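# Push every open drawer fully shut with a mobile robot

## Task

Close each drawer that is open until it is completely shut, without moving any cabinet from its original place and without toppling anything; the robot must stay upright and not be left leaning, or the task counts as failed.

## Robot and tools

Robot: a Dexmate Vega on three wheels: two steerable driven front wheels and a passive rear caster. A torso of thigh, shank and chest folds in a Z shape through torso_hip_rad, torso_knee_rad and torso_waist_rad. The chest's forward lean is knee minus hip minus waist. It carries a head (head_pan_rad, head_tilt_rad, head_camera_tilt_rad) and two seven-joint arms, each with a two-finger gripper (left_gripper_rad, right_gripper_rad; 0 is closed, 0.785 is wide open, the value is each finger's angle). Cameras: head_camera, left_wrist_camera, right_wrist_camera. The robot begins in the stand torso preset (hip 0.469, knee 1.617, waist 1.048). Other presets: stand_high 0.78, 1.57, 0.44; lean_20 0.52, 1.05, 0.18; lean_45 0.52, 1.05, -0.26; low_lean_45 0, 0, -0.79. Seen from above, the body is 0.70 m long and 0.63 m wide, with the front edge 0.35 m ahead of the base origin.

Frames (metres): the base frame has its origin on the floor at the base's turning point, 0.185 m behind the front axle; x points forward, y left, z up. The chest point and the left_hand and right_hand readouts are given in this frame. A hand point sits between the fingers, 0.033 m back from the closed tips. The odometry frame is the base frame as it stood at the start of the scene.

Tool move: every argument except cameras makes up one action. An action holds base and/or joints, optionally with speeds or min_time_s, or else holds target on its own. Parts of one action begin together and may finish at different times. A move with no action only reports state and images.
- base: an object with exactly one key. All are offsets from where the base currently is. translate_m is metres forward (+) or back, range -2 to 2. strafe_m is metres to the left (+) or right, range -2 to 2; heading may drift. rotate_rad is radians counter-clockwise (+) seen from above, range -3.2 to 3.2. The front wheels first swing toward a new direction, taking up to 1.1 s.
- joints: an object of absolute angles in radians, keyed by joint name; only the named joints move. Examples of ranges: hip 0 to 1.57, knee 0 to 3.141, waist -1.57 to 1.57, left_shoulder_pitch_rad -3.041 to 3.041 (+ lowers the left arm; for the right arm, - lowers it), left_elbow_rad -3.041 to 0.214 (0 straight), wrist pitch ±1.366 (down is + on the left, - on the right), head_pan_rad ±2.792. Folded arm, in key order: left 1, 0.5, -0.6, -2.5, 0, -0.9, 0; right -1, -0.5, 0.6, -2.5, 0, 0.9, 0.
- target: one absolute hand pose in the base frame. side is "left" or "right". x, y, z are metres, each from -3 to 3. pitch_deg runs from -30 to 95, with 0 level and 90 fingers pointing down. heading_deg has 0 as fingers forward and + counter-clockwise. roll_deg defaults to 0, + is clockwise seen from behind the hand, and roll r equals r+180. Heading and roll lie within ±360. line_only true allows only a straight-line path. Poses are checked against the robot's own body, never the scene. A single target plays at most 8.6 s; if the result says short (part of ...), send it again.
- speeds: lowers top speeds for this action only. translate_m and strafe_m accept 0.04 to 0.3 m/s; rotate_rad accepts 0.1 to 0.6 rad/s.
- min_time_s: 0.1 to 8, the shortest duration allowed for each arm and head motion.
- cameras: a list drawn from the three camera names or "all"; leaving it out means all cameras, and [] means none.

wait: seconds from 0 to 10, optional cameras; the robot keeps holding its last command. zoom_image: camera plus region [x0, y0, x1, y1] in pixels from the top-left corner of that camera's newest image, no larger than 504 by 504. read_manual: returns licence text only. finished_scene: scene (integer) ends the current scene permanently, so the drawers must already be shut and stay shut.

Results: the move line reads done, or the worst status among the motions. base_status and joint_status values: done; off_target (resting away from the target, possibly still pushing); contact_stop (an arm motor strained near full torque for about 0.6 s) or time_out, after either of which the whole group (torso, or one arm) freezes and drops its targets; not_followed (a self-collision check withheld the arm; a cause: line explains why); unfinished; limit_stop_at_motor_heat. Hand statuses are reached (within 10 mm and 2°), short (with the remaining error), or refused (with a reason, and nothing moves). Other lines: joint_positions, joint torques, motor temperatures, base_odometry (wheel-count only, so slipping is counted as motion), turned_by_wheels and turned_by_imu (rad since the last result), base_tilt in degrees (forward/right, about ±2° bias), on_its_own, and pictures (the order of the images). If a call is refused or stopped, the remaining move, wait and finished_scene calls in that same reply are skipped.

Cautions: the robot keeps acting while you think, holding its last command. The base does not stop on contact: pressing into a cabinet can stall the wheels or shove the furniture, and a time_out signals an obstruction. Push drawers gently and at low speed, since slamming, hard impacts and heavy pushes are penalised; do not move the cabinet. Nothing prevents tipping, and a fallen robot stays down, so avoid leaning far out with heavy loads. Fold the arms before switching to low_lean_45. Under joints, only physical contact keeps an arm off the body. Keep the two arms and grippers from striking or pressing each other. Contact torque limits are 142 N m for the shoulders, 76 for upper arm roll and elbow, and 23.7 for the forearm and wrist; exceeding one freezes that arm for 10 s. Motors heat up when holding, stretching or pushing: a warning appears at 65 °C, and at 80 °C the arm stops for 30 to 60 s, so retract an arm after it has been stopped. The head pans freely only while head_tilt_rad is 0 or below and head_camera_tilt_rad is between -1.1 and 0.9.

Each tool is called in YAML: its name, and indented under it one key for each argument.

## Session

move:
  joints: {"right_elbow_rad":-1.9,"left_elbow_rad":-1.9}
  cameras: ["head_camera"]

move:
  joints: {"torso_hip_rad":0.1,"torso_knee_rad":0.95,"torso_waist_rad":0.65,"head_pan_rad":-1.0,"head_camera_tilt_rad":0.3}
  cameras: ["head_camera"]

move:
  joints: {"head_pan_rad":-2.4,"head_camera_tilt_rad":0.3}
  cameras: ["head_camera"]

move:
  joints: {"head_pan_rad":2.4,"head_camera_tilt_rad":0.3}
  cameras: ["head_camera"]

move:
  joints: {"head_pan_rad":1.0,"head_camera_tilt_rad":0.3}
  cameras: ["head_camera"]

Scene clock: 4.43 s.
Joint torques (N m): left_arm=[0.52 -0.34 1.26 -13.68 -0.48 -1.91 0.21] | right_arm=[1.03 1.06 -0.66 -11.47 -0.12 2.48 0.05]
Motor temperatures (°C): left_arm=[27 30 30 30 34 38 35] | right_arm=[29 28 29 31 34 35 35]
move: done
base_odometry: x=+0.000 y=+0.000 heading=+0.000
turned_by_wheels: +0.000
turned_by_imu: +0.001
base_tilt: forward=+0.6 right=-0.1
base_status: not commanded
joint_positions: torso_hip_rad=+0.469 torso_knee_rad=+1.617 torso_waist_rad=+1.048 left_shoulder_pitch_rad=+2.199 left_shoulder_yaw_rad=+0.001 left_upper_arm_roll_rad=-0.010 left_elbow_rad=-1.894 left_forearm_roll_rad=+0.015 left_wrist_pitch_rad=-0.506 left_wrist_yaw_rad=-0.016 left_gripper_rad=+0.005 right_shoulder_pitch_rad=-2.184 right_shoulder_yaw_rad=+0.007 right_upper_arm_roll_rad=+0.010 right_elbow_rad=-1.895 right_forearm_roll_rad=+0.008 right_wrist_pitch_rad=+0.481 right_wrist_yaw_rad=-0.008 right_gripper_rad=+0.005 head_pan_rad=+0.000 head_tilt_rad=+0.000 head_camera_tilt_rad=+0.000
joint_status: all done
chest: x=-0.0111 y=+0.0000 z=+1.4155 quat_wxyz=(+0.999, +0.000, +0.050, +0.000) (m; base frame)
left_hand: x=+0.4653 y=+0.2269 z=+1.0350 quat_wxyz=(+0.742, +0.013, +0.671, +0.002) pitch_deg=-5.8 heading_deg=-1.0 roll_deg=+1.3 back=up (m; base frame)
right_hand: x=+0.4722 y=-0.2401 z=+1.0325 quat_wxyz=(+0.739, +0.010, +0.674, -0.006) pitch_deg=-5.2 heading_deg=-1.3 roll_deg=+0.4 back=up (m; base frame)
pictures: head_camera
Images, in order (width x height): head_camera 896x560.

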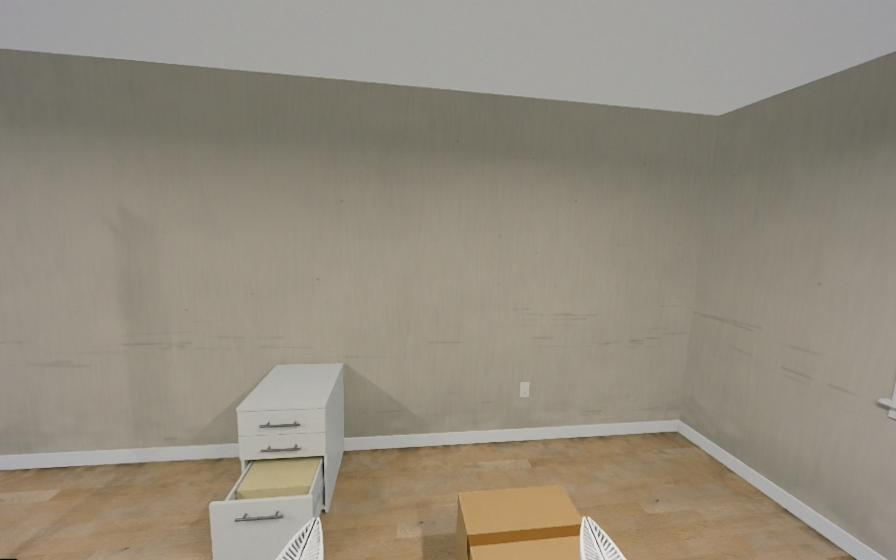

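Scene clock: 8.20 s.
Joint torques (N m): left_arm=[1.24 0.45 2.08 -14.29 0.03 -4.34 0] | right_arm=[-0.5 0.51 -0.79 -11.46 -0.09 2.13 0.23]
Motor temperatures (°C): left_arm=[27 30 30 30 34 38 35] | right_arm=[29 28 29 31 34 35 35]
move: done
base_odometry: x=+0.000 y=+0.000 heading=+0.000
turned_by_wheels: +0.000
turned_by_imu: +0.001
base_tilt: forward=+0.6 right=-0.1
base_status: not commanded
joint_positions: torso_hip_rad=+0.100 torso_knee_rad=+0.950 torso_waist_rad=+0.650 left_shoulder_pitch_rad=+2.199 left_shoulder_yaw_rad=+0.001 left_upper_arm_roll_rad=-0.010 left_elbow_rad=-1.900 left_forearm_roll_rad=+0.015 left_wrist_pitch_rad=-0.506 left_wrist_yaw_rad=-0.016 left_gripper_rad=+0.005 right_shoulder_pitch_rad=-2.184 right_shoulder_yaw_rad=+0.007 right_upper_arm_roll_rad=+0.010 right_elbow_rad=-1.900 right_forearm_roll_rad=+0.008 right_wrist_pitch_rad=+0.481 right_wrist_yaw_rad=-0.008 right_gripper_rad=+0.005 head_pan_rad=-1.000 head_tilt_rad=+0.000 head_camera_tilt_rad=+0.300
joint_status: all done
chest: x=-0.0140 y=+0.0000 z=+1.2426 quat_wxyz=(+0.995, +0.000, +0.100, +0.000) (m; base frame)
left_hand: x=+0.4231 y=+0.2269 z=+0.8202 quat_wxyz=(+0.709, +0.014, +0.705, +0.002) pitch_deg=-0.4 heading_deg=-1.0 roll_deg=+1.2 back=up (m; base frame)
right_hand: x=+0.4295 y=-0.2401 z=+0.8164 quat_wxyz=(+0.706, +0.010, +0.708, -0.006) pitch_deg=+0.2 heading_deg=-1.3 roll_deg=+0.3 back=up (m; base frame)
pictures: head_camera
Images, in order (width x height): head_camera 896x560.

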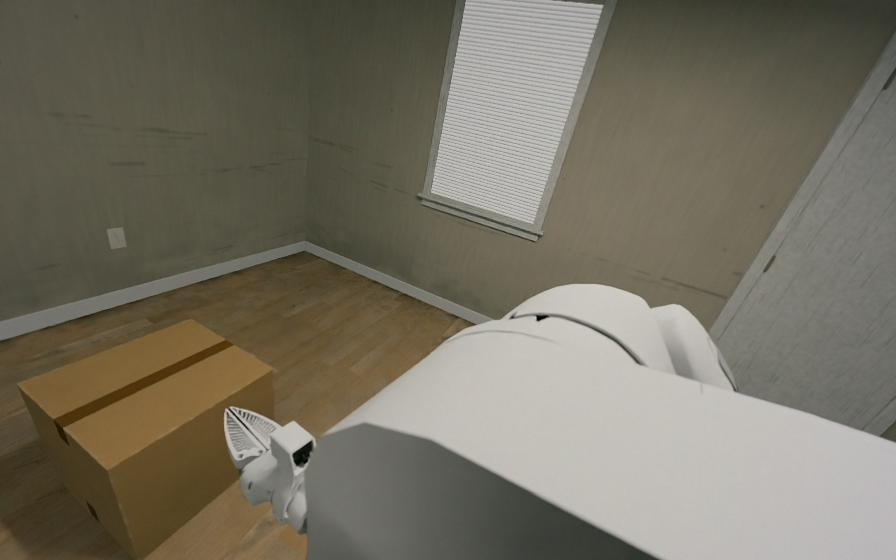

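Scene clock: 9.80 s.
Joint torques (N m): left_arm=[3.21 0.7 -1.68 -14.31 0.97 -1.9 0.02] | right_arm=[0.28 0.38 -0.53 -11.95 -0.06 2.35 0.2]
Motor temperatures (°C): left_arm=[27 30 30 30 34 38 35] | right_arm=[29 28 29 31 34 35 35]
move: done
base_odometry: x=+0.000 y=+0.000 heading=+0.000
turned_by_wheels: +0.000
turned_by_imu: +0.000
base_tilt: forward=+0.6 right=-0.1
base_status: not commanded
joint_positions: torso_hip_rad=+0.100 torso_knee_rad=+0.950 torso_waist_rad=+0.650 left_shoulder_pitch_rad=+2.199 left_shoulder_yaw_rad=+0.001 left_upper_arm_roll_rad=-0.010 left_elbow_rad=-1.900 left_forearm_roll_rad=+0.015 left_wrist_pitch_rad=-0.506 left_wrist_yaw_rad=-0.016 left_gripper_rad=+0.005 right_shoulder_pitch_rad=-2.184 right_shoulder_yaw_rad=+0.007 right_upper_arm_roll_rad=+0.010 right_elbow_rad=-1.900 right_forearm_roll_rad=+0.008 right_wrist_pitch_rad=+0.481 right_wrist_yaw_rad=-0.008 right_gripper_rad=+0.005 head_pan_rad=-2.400 head_tilt_rad=+0.000 head_camera_tilt_rad=+0.300
joint_status: all done
chest: x=-0.0140 y=+0.0000 z=+1.2426 quat_wxyz=(+0.995, +0.000, +0.100, +0.000) (m; base frame)
left_hand: x=+0.4231 y=+0.2269 z=+0.8202 quat_wxyz=(+0.709, +0.014, +0.705, +0.002) pitch_deg=-0.4 heading_deg=-1.0 roll_deg=+1.2 back=up (m; base frame)
right_hand: x=+0.4295 y=-0.2401 z=+0.8164 quat_wxyz=(+0.706, +0.010, +0.708, -0.006) pitch_deg=+0.2 heading_deg=-1.3 roll_deg=+0.3 back=up (m; base frame)
pictures: head_camera
Images, in order (width x height): head_camera 896x560.

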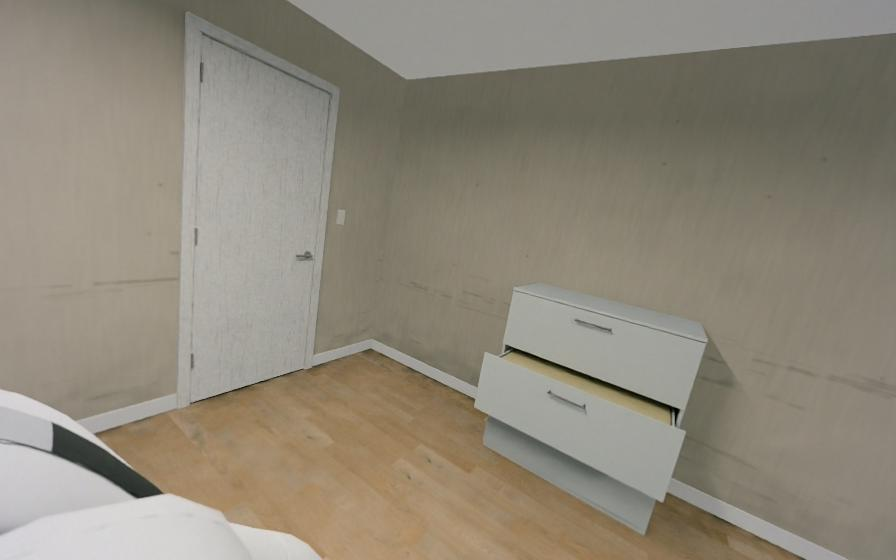

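Scene clock: 13.67 s.
Joint torques (N m): left_arm=[0.37 0.48 -0.21 -14.29 -0.42 -1.54 0.37] | right_arm=[-0.42 -0.26 -0.71 -11.65 -0.08 2.43 0.25]
Motor temperatures (°C): left_arm=[27 30 30 30 34 38 35] | right_arm=[29 28 29 31 34 35 35]
move: done
base_odometry: x=+0.000 y=+0.000 heading=+0.000
turned_by_wheels: +0.000
turned_by_imu: +0.001
base_tilt: forward=+0.7 right=+0.0
base_status: not commanded
joint_positions: torso_hip_rad=+0.100 torso_knee_rad=+0.950 torso_waist_rad=+0.650 left_shoulder_pitch_rad=+2.199 left_shoulder_yaw_rad=+0.001 left_upper_arm_roll_rad=-0.010 left_elbow_rad=-1.900 left_forearm_roll_rad=+0.015 left_wrist_pitch_rad=-0.506 left_wrist_yaw_rad=-0.016 left_gripper_rad=+0.005 right_shoulder_pitch_rad=-2.184 right_shoulder_yaw_rad=+0.007 right_upper_arm_roll_rad=+0.010 right_elbow_rad=-1.900 right_forearm_roll_rad=+0.008 right_wrist_pitch_rad=+0.481 right_wrist_yaw_rad=-0.008 right_gripper_rad=+0.005 head_pan_rad=+2.400 head_tilt_rad=+0.000 head_camera_tilt_rad=+0.300
joint_status: all done
chest: x=-0.0140 y=+0.0000 z=+1.2426 quat_wxyz=(+0.995, +0.000, +0.100, +0.000) (m; base frame)
left_hand: x=+0.4231 y=+0.2269 z=+0.8202 quat_wxyz=(+0.709, +0.014, +0.705, +0.002) pitch_deg=-0.4 heading_deg=-1.0 roll_deg=+1.2 back=up (m; base frame)
right_hand: x=+0.4295 y=-0.2401 z=+0.8164 quat_wxyz=(+0.706, +0.010, +0.708, -0.006) pitch_deg=+0.2 heading_deg=-1.3 roll_deg=+0.3 back=up (m; base frame)
pictures: head_camera
Images, in order (width x height): head_camera 896x560.

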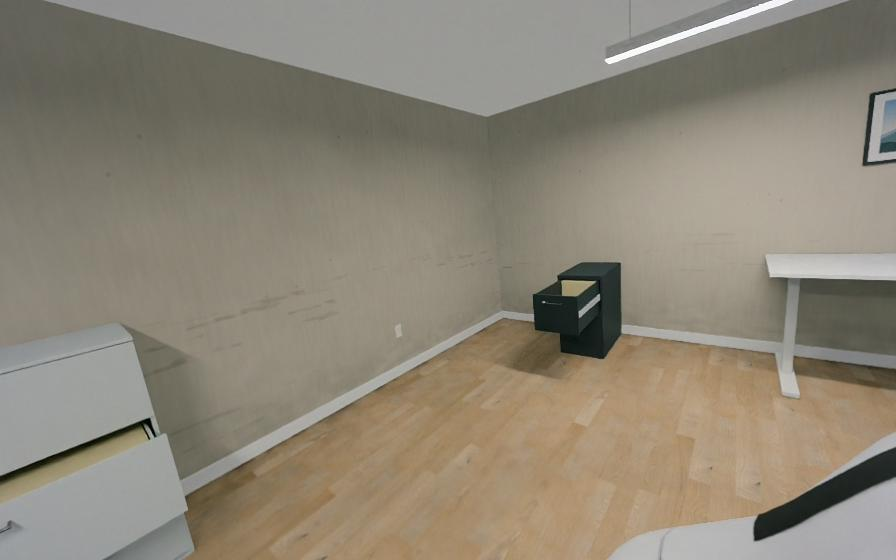

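Scene clock: 15.27 s.
Joint torques (N m): left_arm=[2.4 1.61 0.92 -14.46 0.2 -1.82 -0.09] | right_arm=[-0.24 0.35 -0.68 -12.06 -0.08 2.88 0.07]
Motor temperatures (°C): left_arm=[27 30 30 31 34 38 35] | right_arm=[29 28 29 31 34 35 35]
move: done
base_odometry: x=+0.000 y=+0.000 heading=+0.000
turned_by_wheels: +0.000
turned_by_imu: +0.000
base_tilt: forward=+0.7 right=-0.1
base_status: not commanded
joint_positions: torso_hip_rad=+0.100 torso_knee_rad=+0.950 torso_waist_rad=+0.650 left_shoulder_pitch_rad=+2.199 left_shoulder_yaw_rad=+0.001 left_upper_arm_roll_rad=-0.010 left_elbow_rad=-1.900 left_forearm_roll_rad=+0.015 left_wrist_pitch_rad=-0.506 left_wrist_yaw_rad=-0.016 left_gripper_rad=+0.005 right_shoulder_pitch_rad=-2.184 right_shoulder_yaw_rad=+0.007 right_upper_arm_roll_rad=+0.010 right_elbow_rad=-1.900 right_forearm_roll_rad=+0.008 right_wrist_pitch_rad=+0.481 right_wrist_yaw_rad=-0.008 right_gripper_rad=+0.005 head_pan_rad=+1.000 head_tilt_rad=+0.000 head_camera_tilt_rad=+0.300
joint_status: all done
chest: x=-0.0140 y=+0.0000 z=+1.2426 quat_wxyz=(+0.995, +0.000, +0.100, +0.000) (m; base frame)
left_hand: x=+0.4231 y=+0.2269 z=+0.8202 quat_wxyz=(+0.709, +0.014, +0.705, +0.002) pitch_deg=-0.4 heading_deg=-1.0 roll_deg=+1.2 back=up (m; base frame)
right_hand: x=+0.4295 y=-0.2401 z=+0.8164 quat_wxyz=(+0.706, +0.010, +0.708, -0.006) pitch_deg=+0.2 heading_deg=-1.3 roll_deg=+0.3 back=up (m; base frame)
pictures: head_camera
Images, in order (width x height): head_camera 896x560.

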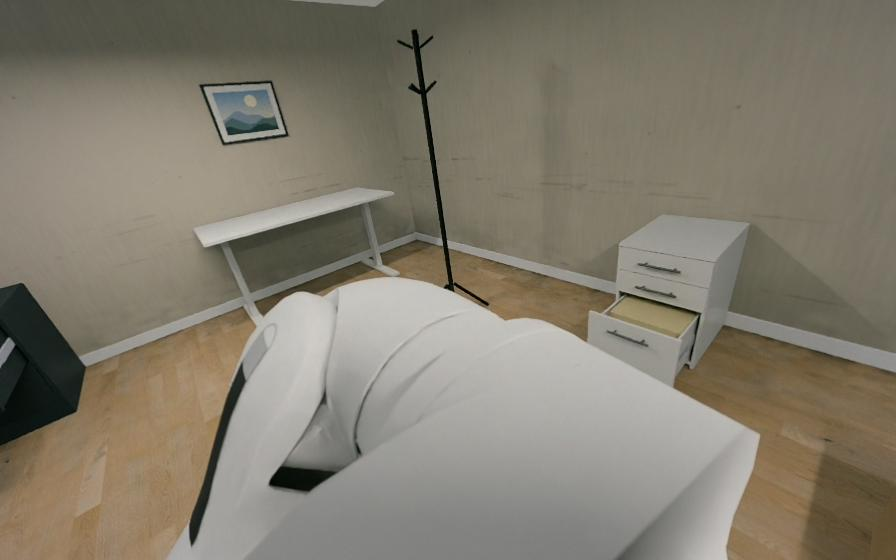

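move:
  base: {"rotate_rad":0.1}
  joints: {"head_pan_rad":0,"head_camera_tilt_rad":0.3}
  cameras: []

move:
  base: {"strafe_m":0.62}
  cameras: ["head_camera"]

move:
  joints: {"torso_hip_rad":0.0,"torso_knee_rad":0.4,"torso_waist_rad":-0.1,"head_camera_tilt_rad":0.1}
  cameras: ["head_camera","right_wrist_camera"]

Scene clock: 41.80 s.
Joint torques (N m): left_arm=[1.27 -1.22 0.37 -14.04 0.28 -3.23 0.25] | right_arm=[-0.29 0.04 -0.52 -11.09 -0.07 2.6 -0.02]
Motor temperatures (°C): left_arm=[27 30 30 31 34 39 35] | right_arm=[29 28 29 32 34 35 35]
move: done
base_odometry: x=+0.000 y=+0.000 heading=+0.100
turned_by_wheels: +0.100
turned_by_imu: +0.098
base_tilt: forward=+0.7 right=-0.1
base_status: done
joint_positions: torso_hip_rad=+0.100 torso_knee_rad=+0.950 torso_waist_rad=+0.650 left_shoulder_pitch_rad=+2.199 left_shoulder_yaw_rad=+0.001 left_upper_arm_roll_rad=-0.010 left_elbow_rad=-1.900 left_forearm_roll_rad=+0.015 left_wrist_pitch_rad=-0.506 left_wrist_yaw_rad=-0.016 left_gripper_rad=+0.005 right_shoulder_pitch_rad=-2.184 right_shoulder_yaw_rad=+0.007 right_upper_arm_roll_rad=+0.010 right_elbow_rad=-1.900 right_forearm_roll_rad=+0.008 right_wrist_pitch_rad=+0.481 right_wrist_yaw_rad=-0.008 right_gripper_rad=+0.005 head_pan_rad=+0.000 head_tilt_rad=+0.000 head_camera_tilt_rad=+0.300
joint_status: all done
chest: x=-0.0140 y=+0.0000 z=+1.2426 quat_wxyz=(+0.995, +0.000, +0.100, +0.000) (m; base frame)
left_hand: x=+0.4231 y=+0.2269 z=+0.8202 quat_wxyz=(+0.709, +0.014, +0.705, +0.002) pitch_deg=-0.4 heading_deg=-1.0 roll_deg=+1.2 back=up (m; base frame)
right_hand: x=+0.4295 y=-0.2401 z=+0.8164 quat_wxyz=(+0.706, +0.010, +0.708, -0.006) pitch_deg=+0.2 heading_deg=-1.3 roll_deg=+0.3 back=up (m; base frame)
pictures: none
No camera images: "cameras" was empty.

Scene clock: 45.87 s.
Joint torques (N m): left_arm=[2.54 0.25 -1.6 -13.38 -0.52 -3.53 0.26] | right_arm=[0.38 0 -0.44 -12.6 -0.13 1.86 0.06]
Motor temperatures (°C): left_arm=[27 30 30 31 34 39 35] | right_arm=[29 28 29 32 34 35 35]
move: done
base_odometry: x=-0.066 y=+0.615 heading=+0.109
turned_by_wheels: +0.009
turned_by_imu: +0.004
base_tilt: forward=+0.7 right=-0.1
base_status: done
joint_positions: torso_hip_rad=+0.100 torso_knee_rad=+0.950 torso_waist_rad=+0.650 left_shoulder_pitch_rad=+2.199 left_shoulder_yaw_rad=+0.001 left_upper_arm_roll_rad=-0.010 left_elbow_rad=-1.900 left_forearm_roll_rad=+0.015 left_wrist_pitch_rad=-0.506 left_wrist_yaw_rad=-0.016 left_gripper_rad=+0.005 right_shoulder_pitch_rad=-2.184 right_shoulder_yaw_rad=+0.007 right_upper_arm_roll_rad=+0.010 right_elbow_rad=-1.900 right_forearm_roll_rad=+0.008 right_wrist_pitch_rad=+0.481 right_wrist_yaw_rad=-0.008 right_gripper_rad=+0.005 head_pan_rad=+0.000 head_tilt_rad=+0.000 head_camera_tilt_rad=+0.300
joint_status: not commanded
chest: x=-0.0140 y=+0.0000 z=+1.2426 quat_wxyz=(+0.995, +0.000, +0.100, +0.000) (m; base frame)
left_hand: x=+0.4231 y=+0.2269 z=+0.8202 quat_wxyz=(+0.709, +0.014, +0.705, +0.002) pitch_deg=-0.4 heading_deg=-1.0 roll_deg=+1.2 back=up (m; base frame)
right_hand: x=+0.4295 y=-0.2401 z=+0.8164 quat_wxyz=(+0.706, +0.010, +0.708, -0.006) pitch_deg=+0.2 heading_deg=-1.3 roll_deg=+0.3 back=up (m; base frame)
pictures: head_camera
Images, in order (width x height): head_camera 896x560.

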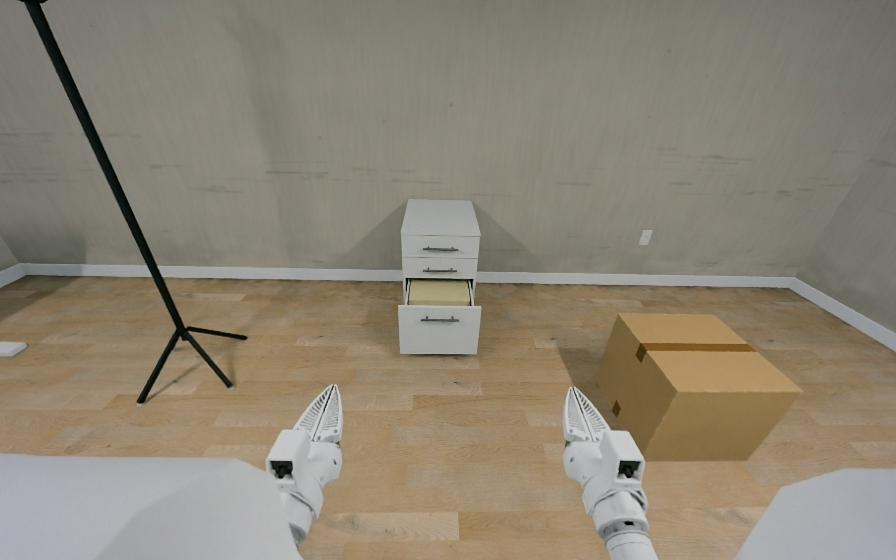

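Scene clock: 49.93 s.
Joint torques (N m): left_arm=[9.03 1.03 -0.05 -12.34 0.13 -3.63 0.41] | right_arm=[-3.57 0.01 -0.66 -10.92 -0.07 2.44 0.12]
Motor temperatures (°C): left_arm=[27 30 30 31 34 39 35] | right_arm=[29 28 29 32 34 35 35]
move: done
base_odometry: x=-0.066 y=+0.615 heading=+0.109
turned_by_wheels: +0.000
turned_by_imu: +0.001
base_tilt: forward=+0.6 right=-0.1
base_status: not commanded
joint_positions: torso_hip_rad=+0.000 torso_knee_rad=+0.400 torso_waist_rad=-0.100 left_shoulder_pitch_rad=+2.199 left_shoulder_yaw_rad=+0.001 left_upper_arm_roll_rad=-0.010 left_elbow_rad=-1.900 left_forearm_roll_rad=+0.015 left_wrist_pitch_rad=-0.506 left_wrist_yaw_rad=-0.016 left_gripper_rad=+0.005 right_shoulder_pitch_rad=-2.184 right_shoulder_yaw_rad=+0.007 right_upper_arm_roll_rad=+0.010 right_elbow_rad=-1.900 right_forearm_roll_rad=+0.008 right_wrist_pitch_rad=+0.481 right_wrist_yaw_rad=-0.008 right_gripper_rad=+0.005 head_pan_rad=+0.000 head_tilt_rad=+0.000 head_camera_tilt_rad=+0.100
joint_status: all done
chest: x=-0.0144 y=+0.0000 z=+1.0526 quat_wxyz=(+0.969, +0.000, +0.247, +0.000) (m; base frame)
left_hand: x=+0.2783 y=+0.2269 z=+0.5200 quat_wxyz=(+0.596, +0.014, +0.803, +0.000) pitch_deg=+16.8 heading_deg=-1.0 roll_deg=+0.9 back=up (m; base frame)
right_hand: x=+0.2834 y=-0.2401 z=+0.5144 quat_wxyz=(+0.592, +0.009, +0.806, -0.008) pitch_deg=+17.4 heading_deg=-1.4 roll_deg=-0.1 back=up (m; base frame)
pictures: head_camera, right_wrist_camera
Images, in order (width x height): head_camera 896x560, right_wrist_camera 672x420.

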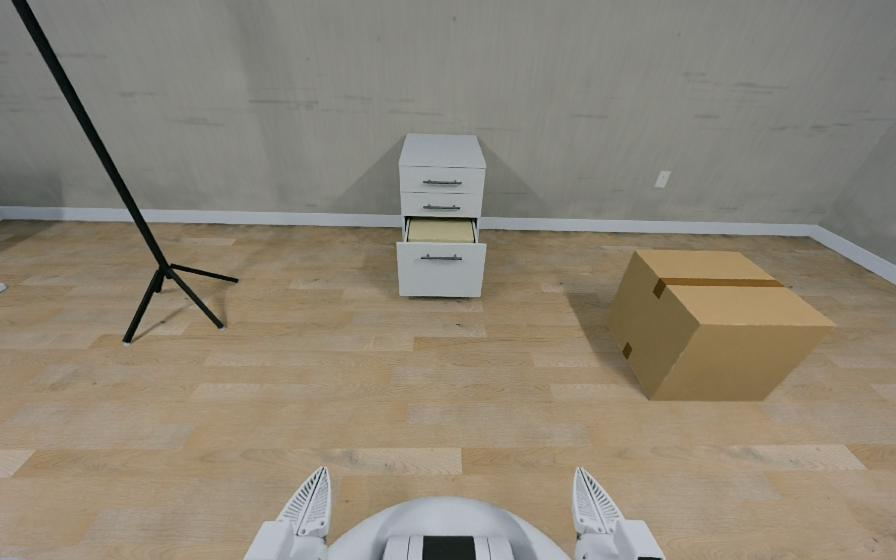

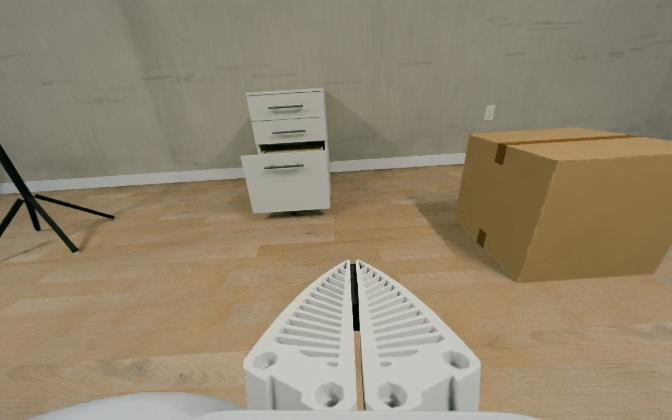

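move:
  joints: {"right_shoulder_yaw_rad":-0.2}
  cameras: []

move:
  target: {"side":"right","x":0.56,"y":-0.04,"z":0.27,"pitch_deg":40,"heading_deg":0}
  cameras: ["head_camera","right_wrist_camera"]

Scene clock: 63.53 s.
Joint torques (N m): left_arm=[10.12 0.01 0.46 -10.88 -0.69 -2.52 0] | right_arm=[-3.59 -1.16 0.48 -10.65 0.1 2.34 0]
Motor temperatures (°C): left_arm=[27 30 30 31 34 39 35] | right_arm=[29 28 29 32 34 35 35]
move: done
base_odometry: x=-0.066 y=+0.615 heading=+0.109
turned_by_wheels: +0.000
turned_by_imu: +0.001
base_tilt: forward=+0.6 right=-0.2
base_status: not commanded
joint_positions: torso_hip_rad=+0.000 torso_knee_rad=+0.400 torso_waist_rad=-0.100 left_shoulder_pitch_rad=+2.199 left_shoulder_yaw_rad=+0.001 left_upper_arm_roll_rad=-0.010 left_elbow_rad=-1.900 left_forearm_roll_rad=+0.015 left_wrist_pitch_rad=-0.506 left_wrist_yaw_rad=-0.016 left_gripper_rad=+0.005 right_shoulder_pitch_rad=-2.184 right_shoulder_yaw_rad=-0.194 right_upper_arm_roll_rad=+0.010 right_elbow_rad=-1.900 right_forearm_roll_rad=+0.008 right_wrist_pitch_rad=+0.481 right_wrist_yaw_rad=-0.008 right_gripper_rad=+0.005 head_pan_rad=+0.000 head_tilt_rad=+0.000 head_camera_tilt_rad=+0.100
joint_status: all done
chest: x=-0.0144 y=+0.0000 z=+1.0526 quat_wxyz=(+0.969, +0.000, +0.247, +0.000) (m; base frame)
left_hand: x=+0.2783 y=+0.2269 z=+0.5200 quat_wxyz=(+0.596, +0.014, +0.803, +0.000) pitch_deg=+16.8 heading_deg=-1.0 roll_deg=+0.9 back=up (m; base frame)
right_hand: x=+0.2840 y=-0.2260 z=+0.5147 quat_wxyz=(+0.590, -0.090, +0.802, +0.010) pitch_deg=+17.7 heading_deg=+7.4 roll_deg=-5.5 back=up (m; base frame)
pictures: none
No camera images: "cameras" was empty.

Scene clock: 63.83 s.
Joint torques (N m): left_arm=[7.91 1.2 -0.07 -11.19 0.98 -2.72 -0.29] | right_arm=[-4.32 -2.3 0.28 -10.46 -0.01 2.1 -0.02]
Motor temperatures (°C): left_arm=[27 30 30 31 34 39 35] | right_arm=[29 28 29 32 34 35 35]
move: refused
base_odometry: x=-0.066 y=+0.615 heading=+0.109
turned_by_wheels: +0.000
turned_by_imu: +0.000
base_tilt: forward=+0.7 right=-0.1
base_status: not commanded
joint_positions: torso_hip_rad=+0.000 torso_knee_rad=+0.400 torso_waist_rad=-0.100 left_shoulder_pitch_rad=+2.199 left_shoulder_yaw_rad=+0.001 left_upper_arm_roll_rad=-0.010 left_elbow_rad=-1.900 left_forearm_roll_rad=+0.015 left_wrist_pitch_rad=-0.506 left_wrist_yaw_rad=-0.016 left_gripper_rad=+0.005 right_shoulder_pitch_rad=-2.184 right_shoulder_yaw_rad=-0.197 right_upper_arm_roll_rad=+0.010 right_elbow_rad=-1.900 right_forearm_roll_rad=+0.008 right_wrist_pitch_rad=+0.481 right_wrist_yaw_rad=-0.008 right_gripper_rad=+0.005 head_pan_rad=+0.000 head_tilt_rad=+0.000 head_camera_tilt_rad=+0.100
joint_status: not commanded
chest: x=-0.0144 y=+0.0000 z=+1.0526 quat_wxyz=(+0.969, +0.000, +0.247, +0.000) (m; base frame)
left_hand: x=+0.2783 y=+0.2269 z=+0.5200 quat_wxyz=(+0.596, +0.014, +0.803, +0.000) pitch_deg=+16.8 heading_deg=-1.0 roll_deg=+0.9 back=up (m; base frame)
right_hand: x=+0.2840 y=-0.2258 z=+0.5147 quat_wxyz=(+0.590, -0.091, +0.802, +0.010) pitch_deg=+17.7 heading_deg=+7.5 roll_deg=-5.5 back=up (m; base frame)
right_hand_status: refused: no posture of the arm gets there (out of reach): the closest leaves the hand 1.2 cm and 0 deg from the pose. Nothing moved.
pictures: head_camera, right_wrist_camera
Images, in order (width x height): head_camera 896x560, right_wrist_camera 672x420.

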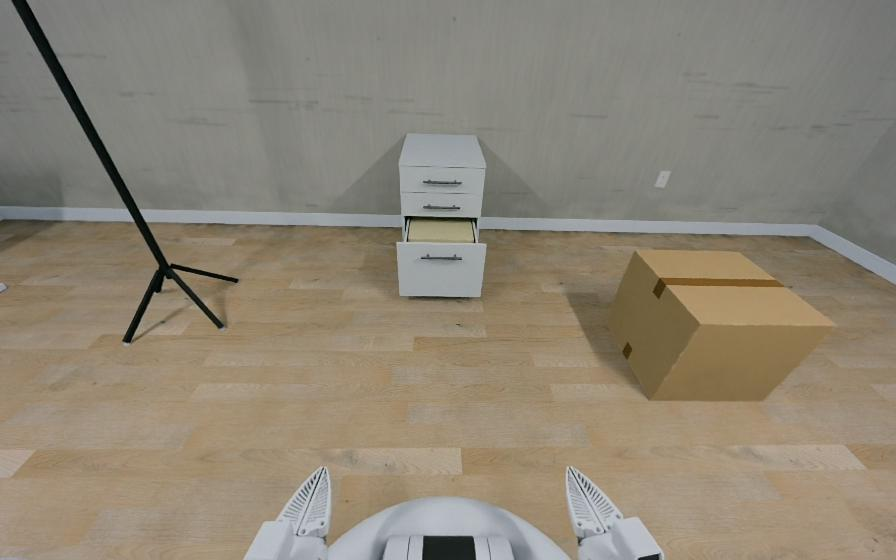

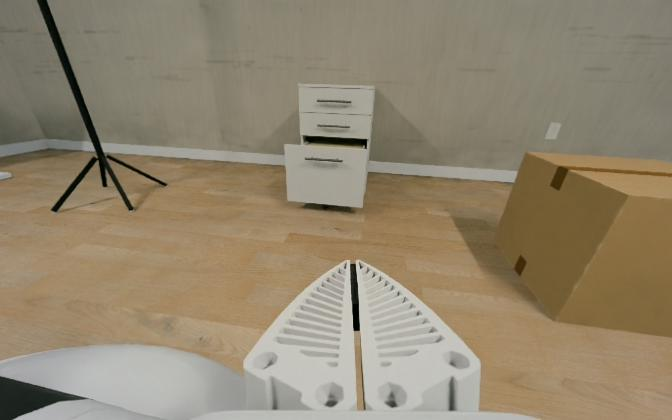

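move:
  target: {"side":"right","x":0.53,"y":-0.05,"z":0.29,"pitch_deg":45,"heading_deg":0}

Scene clock: 82.43 s.
Joint torques (N m): left_arm=[5.69 -1.13 2.63 -12.74 -0.42 -3.25 -0.01] | right_arm=[-3.78 -2.47 0.39 -9.78 0.02 2.06 -0.05]
Motor temperatures (°C): left_arm=[27 30 30 31 34 39 35] | right_arm=[29 28 29 32 34 35 35]
move: refused
base_odometry: x=-0.066 y=+0.615 heading=+0.109
turned_by_wheels: +0.000
turned_by_imu: +0.001
base_tilt: forward=+0.6 right=-0.1
base_status: not commanded
joint_positions: torso_hip_rad=+0.000 torso_knee_rad=+0.400 torso_waist_rad=-0.100 left_shoulder_pitch_rad=+2.199 left_shoulder_yaw_rad=+0.001 left_upper_arm_roll_rad=-0.010 left_elbow_rad=-1.900 left_forearm_roll_rad=+0.015 left_wrist_pitch_rad=-0.506 left_wrist_yaw_rad=-0.016 left_gripper_rad=+0.005 right_shoulder_pitch_rad=-2.184 right_shoulder_yaw_rad=-0.200 right_upper_arm_roll_rad=+0.010 right_elbow_rad=-1.900 right_forearm_roll_rad=+0.008 right_wrist_pitch_rad=+0.481 right_wrist_yaw_rad=-0.008 right_gripper_rad=+0.005 head_pan_rad=+0.000 head_tilt_rad=+0.000 head_camera_tilt_rad=+0.100
joint_status: not commanded
chest: x=-0.0144 y=+0.0000 z=+1.0526 quat_wxyz=(+0.969, +0.000, +0.247, +0.000) (m; base frame)
left_hand: x=+0.2783 y=+0.2269 z=+0.5200 quat_wxyz=(+0.596, +0.014, +0.803, +0.000) pitch_deg=+16.8 heading_deg=-1.0 roll_deg=+0.9 back=up (m; base frame)
right_hand: x=+0.2840 y=-0.2256 z=+0.5147 quat_wxyz=(+0.590, -0.093, +0.802, +0.010) pitch_deg=+17.7 heading_deg=+7.6 roll_deg=-5.6 back=up (m; base frame)
right_hand_status: refused: the best posture that gets there brings the right wrist within 2.0 cm of the torso (limit 2.6). Nothing moved.
pictures: head_camera, left_wrist_camera, right_wrist_camera
Images, in order (width x height): head_camera 896x560, left_wrist_camera 672x420, right_wrist_camera 672x420.

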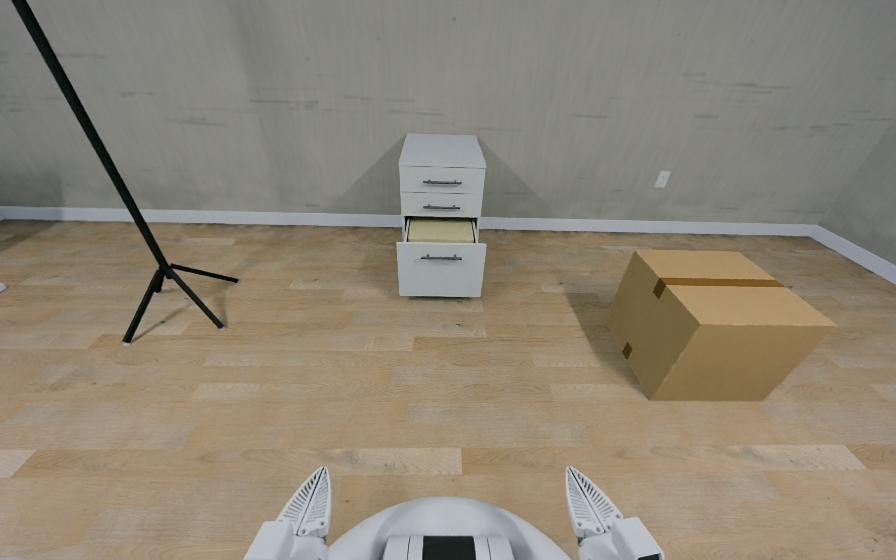

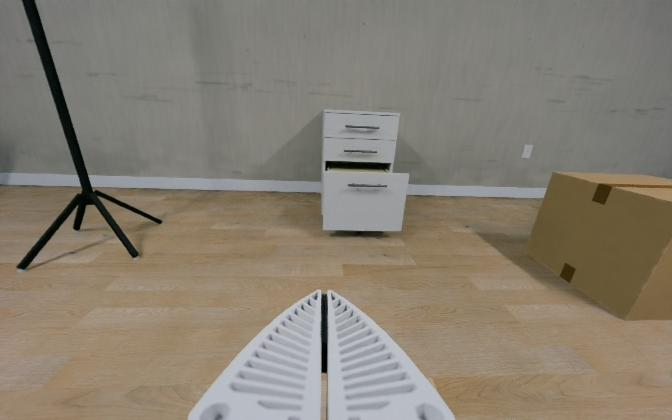

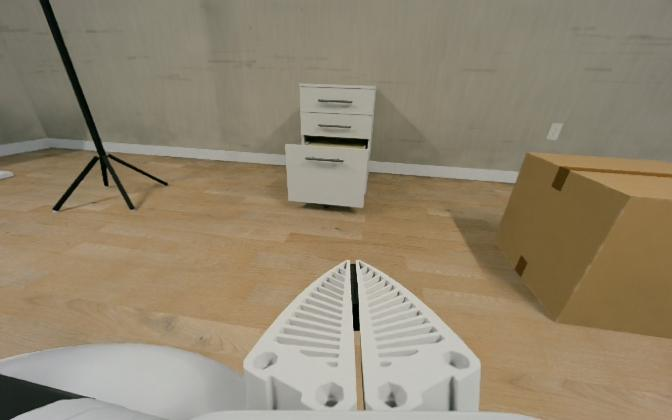

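move:
  target: {"side":"right","x":0.55,"y":-0.11,"z":0.29,"pitch_deg":40,"heading_deg":0}
  cameras: []

move:
  base: {"strafe_m":0.1}

Scene clock: 87.37 s.
Joint torques (N m): left_arm=[8.48 -1.15 1.7 -11.44 -0.28 -2 0.24] | right_arm=[-4.1 -2.78 0.55 -9.28 0.01 2.64 -0.16]
Motor temperatures (°C): left_arm=[27 30 30 31 34 39 35] | right_arm=[29 28 29 32 34 35 35]
move: refused
base_odometry: x=-0.066 y=+0.615 heading=+0.109
turned_by_wheels: +0.000
turned_by_imu: +0.001
base_tilt: forward=+0.6 right=-0.1
base_status: not commanded
joint_positions: torso_hip_rad=+0.000 torso_knee_rad=+0.400 torso_waist_rad=-0.100 left_shoulder_pitch_rad=+2.199 left_shoulder_yaw_rad=+0.001 left_upper_arm_roll_rad=-0.010 left_elbow_rad=-1.900 left_forearm_roll_rad=+0.015 left_wrist_pitch_rad=-0.506 left_wrist_yaw_rad=-0.016 left_gripper_rad=+0.005 right_shoulder_pitch_rad=-2.184 right_shoulder_yaw_rad=-0.200 right_upper_arm_roll_rad=+0.010 right_elbow_rad=-1.900 right_forearm_roll_rad=+0.008 right_wrist_pitch_rad=+0.481 right_wrist_yaw_rad=-0.008 right_gripper_rad=+0.005 head_pan_rad=+0.000 head_tilt_rad=+0.000 head_camera_tilt_rad=+0.100
joint_status: not commanded
chest: x=-0.0144 y=+0.0000 z=+1.0526 quat_wxyz=(+0.969, +0.000, +0.247, +0.000) (m; base frame)
left_hand: x=+0.2783 y=+0.2269 z=+0.5200 quat_wxyz=(+0.596, +0.014, +0.803, +0.000) pitch_deg=+16.8 heading_deg=-1.0 roll_deg=+0.9 back=up (m; base frame)
right_hand: x=+0.2840 y=-0.2256 z=+0.5147 quat_wxyz=(+0.590, -0.093, +0.802, +0.010) pitch_deg=+17.7 heading_deg=+7.6 roll_deg=-5.6 back=up (m; base frame)
right_hand_status: refused: the best posture that gets there brings the right wrist within 1.7 cm of the torso (limit 2.6). Nothing moved.
pictures: none
No camera images: "cameras" was empty.

not run: a stop came earlier in this reply.

move:
  target: {"side":"right","x":0.52,"y":-0.15,"z":0.30,"pitch_deg":35,"heading_deg":0}
  cameras: []

move:
  target: {"side":"left","x":0.52,"y":0.15,"z":0.30,"pitch_deg":35,"heading_deg":0}

Scene clock: 92.30 s.
Joint torques (N m): left_arm=[7.35 -0.73 -0.38 -11.12 -0.46 -2.54 0.15] | right_arm=[-3.76 -3.09 0.43 -10.51 0.06 2.38 -0.12]
Motor temperatures (°C): left_arm=[27 30 30 31 34 39 35] | right_arm=[29 28 29 32 34 35 35]
move: refused
base_odometry: x=-0.066 y=+0.615 heading=+0.109
turned_by_wheels: +0.000
turned_by_imu: +0.001
base_tilt: forward=+0.6 right=-0.1
base_status: not commanded
joint_positions: torso_hip_rad=+0.000 torso_knee_rad=+0.400 torso_waist_rad=-0.100 left_shoulder_pitch_rad=+2.199 left_shoulder_yaw_rad=+0.001 left_upper_arm_roll_rad=-0.010 left_elbow_rad=-1.900 left_forearm_roll_rad=+0.015 left_wrist_pitch_rad=-0.506 left_wrist_yaw_rad=-0.016 left_gripper_rad=+0.005 right_shoulder_pitch_rad=-2.184 right_shoulder_yaw_rad=-0.200 right_upper_arm_roll_rad=+0.010 right_elbow_rad=-1.900 right_forearm_roll_rad=+0.008 right_wrist_pitch_rad=+0.481 right_wrist_yaw_rad=-0.008 right_gripper_rad=+0.005 head_pan_rad=+0.000 head_tilt_rad=+0.000 head_camera_tilt_rad=+0.100
joint_status: not commanded
chest: x=-0.0144 y=+0.0000 z=+1.0526 quat_wxyz=(+0.969, +0.000, +0.247, +0.000) (m; base frame)
left_hand: x=+0.2783 y=+0.2269 z=+0.5200 quat_wxyz=(+0.596, +0.014, +0.803, +0.000) pitch_deg=+16.8 heading_deg=-1.0 roll_deg=+0.9 back=up (m; base frame)
right_hand: x=+0.2840 y=-0.2256 z=+0.5147 quat_wxyz=(+0.590, -0.093, +0.802, +0.010) pitch_deg=+17.7 heading_deg=+7.6 roll_deg=-5.6 back=up (m; base frame)
right_hand_status: refused: the best posture that gets there brings the right wrist within 0.8 cm of the torso (limit 2.6). Nothing moved.
pictures: none
No camera images: "cameras" was empty.

not run: a stop came earlier in this reply.

move:
  target: {"side":"right","x":0.52,"y":-0.12,"z":0.30,"pitch_deg":35,"heading_deg":22}
  cameras: []

move:
  target: {"side":"left","x":0.52,"y":0.12,"z":0.30,"pitch_deg":35,"heading_deg":-22}

Scene clock: 107.30 s.
Joint torques (N m): left_arm=[6.76 -1.62 1.06 -10.58 0.72 -2.63 0.28] | right_arm=[14 3.78 -3.37 -6.13 -0.03 2.26 0.34]
Motor temperatures (°C): left_arm=[27 30 30 31 34 39 35] | right_arm=[29 28 29 32 34 35 35]
move: done
base_odometry: x=-0.066 y=+0.615 heading=+0.109
turned_by_wheels: +0.000
turned_by_imu: +0.001
base_tilt: forward=+0.6 right=+0.0
base_status: not commanded
joint_positions: torso_hip_rad=+0.000 torso_knee_rad=+0.400 torso_waist_rad=-0.100 left_shoulder_pitch_rad=+2.199 left_shoulder_yaw_rad=+0.001 left_upper_arm_roll_rad=-0.010 left_elbow_rad=-1.900 left_forearm_roll_rad=+0.015 left_wrist_pitch_rad=-0.506 left_wrist_yaw_rad=-0.016 left_gripper_rad=+0.005 right_shoulder_pitch_rad=-1.172 right_shoulder_yaw_rad=-0.138 right_upper_arm_roll_rad=-0.212 right_elbow_rad=-1.037 right_forearm_roll_rad=+0.003 right_wrist_pitch_rad=+0.060 right_wrist_yaw_rad=+0.192 right_gripper_rad=+0.005 head_pan_rad=+0.000 head_tilt_rad=+0.000 head_camera_tilt_rad=+0.100
joint_status: not commanded
chest: x=-0.0144 y=+0.0000 z=+1.0526 quat_wxyz=(+0.969, +0.000, +0.247, +0.000) (m; base frame)
left_hand: x=+0.2783 y=+0.2269 z=+0.5199 quat_wxyz=(+0.596, +0.014, +0.803, +0.000) pitch_deg=+16.8 heading_deg=-1.0 roll_deg=+0.9 back=up (m; base frame)
right_hand: x=+0.5189 y=-0.1206 z=+0.3002 quat_wxyz=(+0.453, -0.169, +0.871, +0.088) pitch_deg=+35.0 heading_deg=+21.9 roll_deg=+0.0 back=up (m; base frame)
right_hand_status: reached (straight line, planned for 3.9 s): 1 mm and 0.1 deg off.
pictures: none
No camera images: "cameras" was empty.

Scene clock: 112.77 s.
Joint torques (N m): left_arm=[-11.63 -3.34 1.53 -9.86 -0.11 -2.05 -0.11] | right_arm=[14.37 2.53 -3.08 -6.08 -0.01 2.28 0.24]
Motor temperatures (°C): left_arm=[27 30 30 31 34 39 35] | right_arm=[29 28 29 32 34 36 35]
move: done
base_odometry: x=-0.066 y=+0.615 heading=+0.109
turned_by_wheels: +0.000
turned_by_imu: +0.001
base_tilt: forward=+0.7 right=-0.2
base_status: not commanded
joint_positions: torso_hip_rad=+0.000 torso_knee_rad=+0.400 torso_waist_rad=-0.100 left_shoulder_pitch_rad=+1.180 left_shoulder_yaw_rad=+0.084 left_upper_arm_roll_rad=+0.130 left_elbow_rad=-1.035 left_forearm_roll_rad=+0.082 left_wrist_pitch_rad=-0.063 left_wrist_yaw_rad=-0.234 left_gripper_rad=+0.005 right_shoulder_pitch_rad=-1.168 right_shoulder_yaw_rad=-0.137 right_upper_arm_roll_rad=-0.213 right_elbow_rad=-1.031 right_forearm_roll_rad=+0.003 right_wrist_pitch_rad=+0.061 right_wrist_yaw_rad=+0.193 right_gripper_rad=+0.005 head_pan_rad=+0.000 head_tilt_rad=+0.000 head_camera_tilt_rad=+0.100
joint_status: not commanded
chest: x=-0.0144 y=+0.0000 z=+1.0526 quat_wxyz=(+0.969, +0.000, +0.247, +0.000) (m; base frame)
left_hand: x=+0.5189 y=+0.1205 z=+0.3002 quat_wxyz=(+0.454, +0.169, +0.871, -0.088) pitch_deg=+35.0 heading_deg=-21.9 roll_deg=+0.0 back=up (m; base frame)
left_hand_status: reached (straight line, planned for 3.9 s): 1 mm and 0.1 deg off.
right_hand: x=+0.5197 y=-0.1203 z=+0.2996 quat_wxyz=(+0.453, -0.169, +0.871, +0.088) pitch_deg=+35.0 heading_deg=+22.0 roll_deg=+0.0 back=up (m; base frame)
pictures: head_camera, left_wrist_camera, right_wrist_camera
Images, in order (width x height): head_camera 896x560, left_wrist_camera 672x420, right_wrist_camera 672x420.

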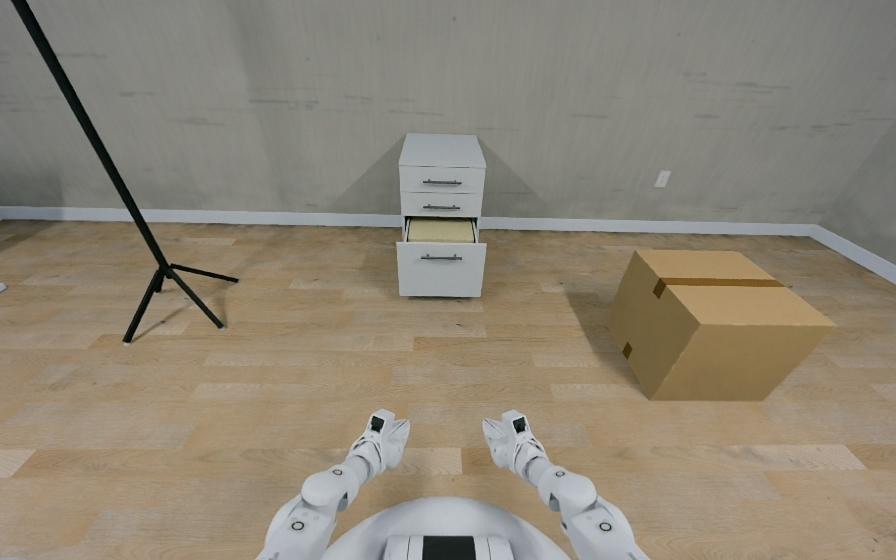

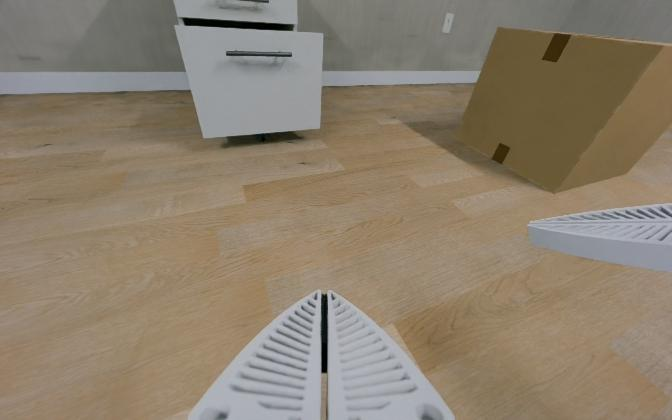

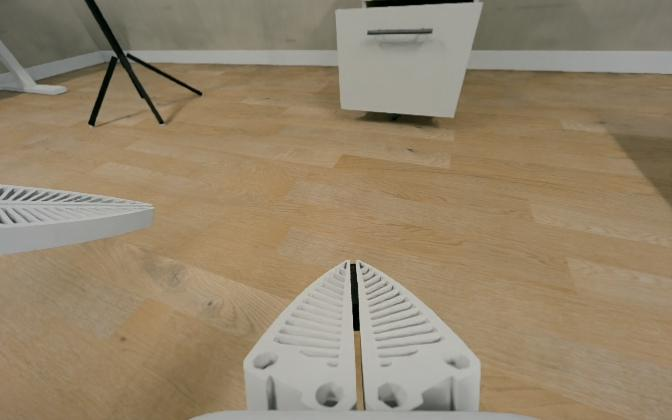

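move:
  base: {"translate_m":0.6}
  speeds: {"translate_m":0.2}

Scene clock: 121.63 s.
Joint torques (N m): left_arm=[-9.75 -2.32 0.89 -9.85 -0.73 -2.2 -0.4] | right_arm=[14.21 2.74 -3.09 -5.8 -0.05 2.42 0.33]
Motor temperatures (°C): left_arm=[27 30 30 31 34 39 35] | right_arm=[30 28 29 32 34 36 35]
move: done
base_odometry: x=+0.530 y=+0.681 heading=+0.108
turned_by_wheels: +0.000
turned_by_imu: +0.000
base_tilt: forward=+0.6 right=+0.0
base_status: done
joint_positions: torso_hip_rad=+0.000 torso_knee_rad=+0.400 torso_waist_rad=-0.100 left_shoulder_pitch_rad=+1.175 left_shoulder_yaw_rad=+0.084 left_upper_arm_roll_rad=+0.131 left_elbow_rad=-1.029 left_forearm_roll_rad=+0.082 left_wrist_pitch_rad=-0.063 left_wrist_yaw_rad=-0.235 left_gripper_rad=+0.005 right_shoulder_pitch_rad=-1.168 right_shoulder_yaw_rad=-0.137 right_upper_arm_roll_rad=-0.213 right_elbow_rad=-1.031 right_forearm_roll_rad=+0.003 right_wrist_pitch_rad=+0.061 right_wrist_yaw_rad=+0.193 right_gripper_rad=+0.005 head_pan_rad=+0.000 head_tilt_rad=+0.000 head_camera_tilt_rad=+0.100
joint_status: not commanded
chest: x=-0.0143 y=+0.0000 z=+1.0526 quat_wxyz=(+0.969, +0.000, +0.247, +0.000) (m; base frame)
left_hand: x=+0.5198 y=+0.1202 z=+0.2997 quat_wxyz=(+0.453, +0.169, +0.871, -0.088) pitch_deg=+35.0 heading_deg=-22.0 roll_deg=+0.0 back=up (m; base frame)
right_hand: x=+0.5197 y=-0.1203 z=+0.2996 quat_wxyz=(+0.453, -0.169, +0.871, +0.088) pitch_deg=+35.0 heading_deg=+22.0 roll_deg=+0.0 back=up (m; base frame)
pictures: head_camera, left_wrist_camera, right_wrist_camera
Images, in order (width x height): head_camera 896x560, left_wrist_camera 672x420, right_wrist_camera 672x420.

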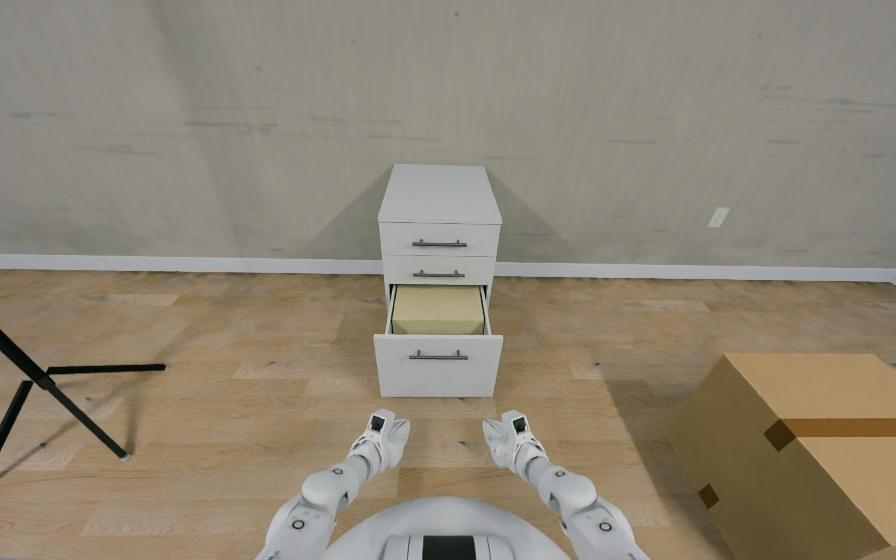

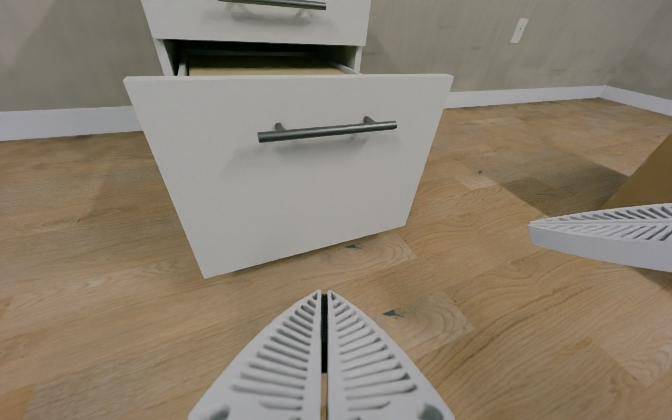

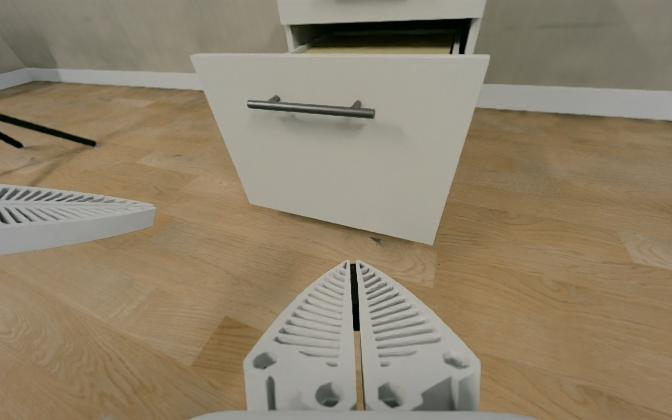

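move:
  base: {"translate_m":0.3}
  speeds: {"translate_m":0.09}

Scene clock: 132.63 s.
Joint torques (N m): left_arm=[-12.59 -0.06 0.9 -12.32 -0.25 -3.35 0.24] | right_arm=[12.35 2.42 -2.88 -7.38 0.15 2.31 0.29]
Motor temperatures (°C): left_arm=[27 30 30 31 34 39 35] | right_arm=[30 28 29 32 34 36 35]
move: done
base_odometry: x=+0.828 y=+0.715 heading=+0.108
turned_by_wheels: -0.001
turned_by_imu: +0.001
base_tilt: forward=+0.7 right=-0.1
base_status: done
joint_positions: torso_hip_rad=+0.000 torso_knee_rad=+0.400 torso_waist_rad=-0.100 left_shoulder_pitch_rad=+1.175 left_shoulder_yaw_rad=+0.084 left_upper_arm_roll_rad=+0.131 left_elbow_rad=-1.029 left_forearm_roll_rad=+0.082 left_wrist_pitch_rad=-0.063 left_wrist_yaw_rad=-0.235 left_gripper_rad=+0.005 right_shoulder_pitch_rad=-1.168 right_shoulder_yaw_rad=-0.137 right_upper_arm_roll_rad=-0.213 right_elbow_rad=-1.031 right_forearm_roll_rad=+0.003 right_wrist_pitch_rad=+0.061 right_wrist_yaw_rad=+0.193 right_gripper_rad=+0.005 head_pan_rad=+0.000 head_tilt_rad=+0.000 head_camera_tilt_rad=+0.100
joint_status: not commanded
chest: x=-0.0143 y=+0.0000 z=+1.0526 quat_wxyz=(+0.969, +0.000, +0.247, +0.000) (m; base frame)
left_hand: x=+0.5196 y=+0.1202 z=+0.2995 quat_wxyz=(+0.453, +0.169, +0.871, -0.088) pitch_deg=+35.1 heading_deg=-22.0 roll_deg=+0.0 back=up (m; base frame)
right_hand: x=+0.5196 y=-0.1203 z=+0.2995 quat_wxyz=(+0.453, -0.169, +0.871, +0.088) pitch_deg=+35.1 heading_deg=+22.0 roll_deg=+0.0 back=up (m; base frame)
pictures: head_camera, left_wrist_camera, right_wrist_camera
Images, in order (width x height): head_camera 896x560, left_wrist_camera 672x420, right_wrist_camera 672x420.

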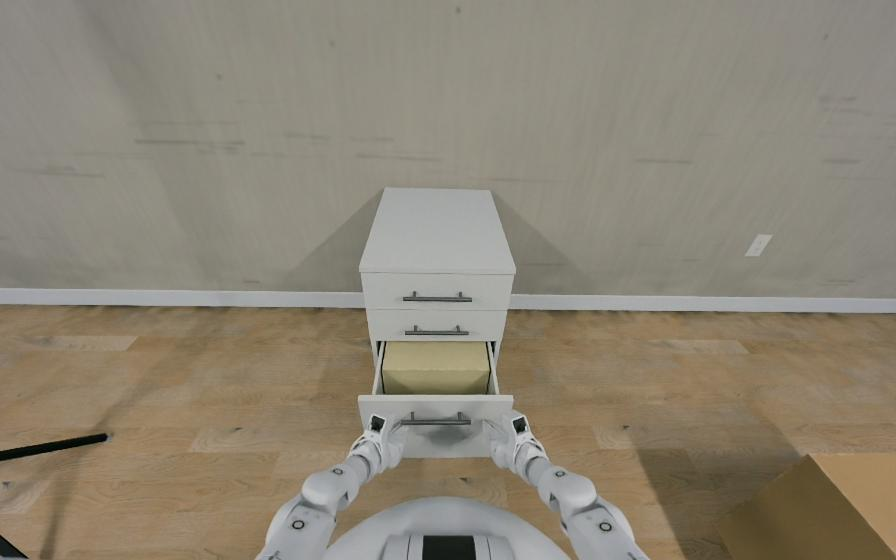

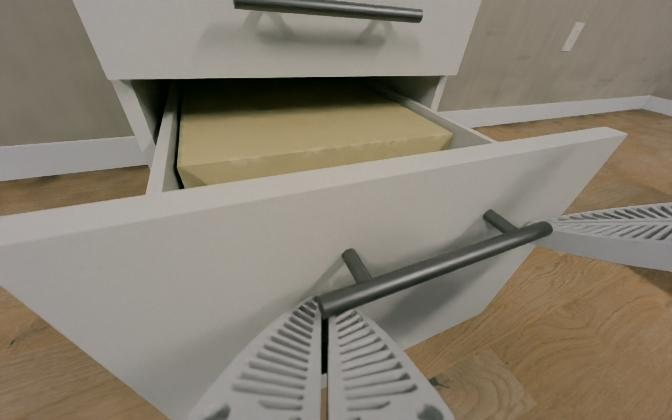

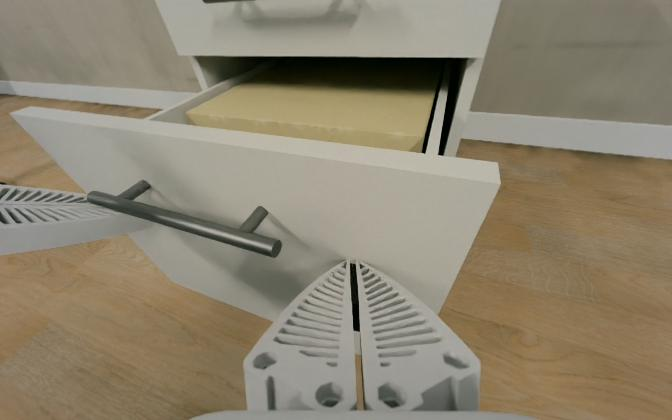

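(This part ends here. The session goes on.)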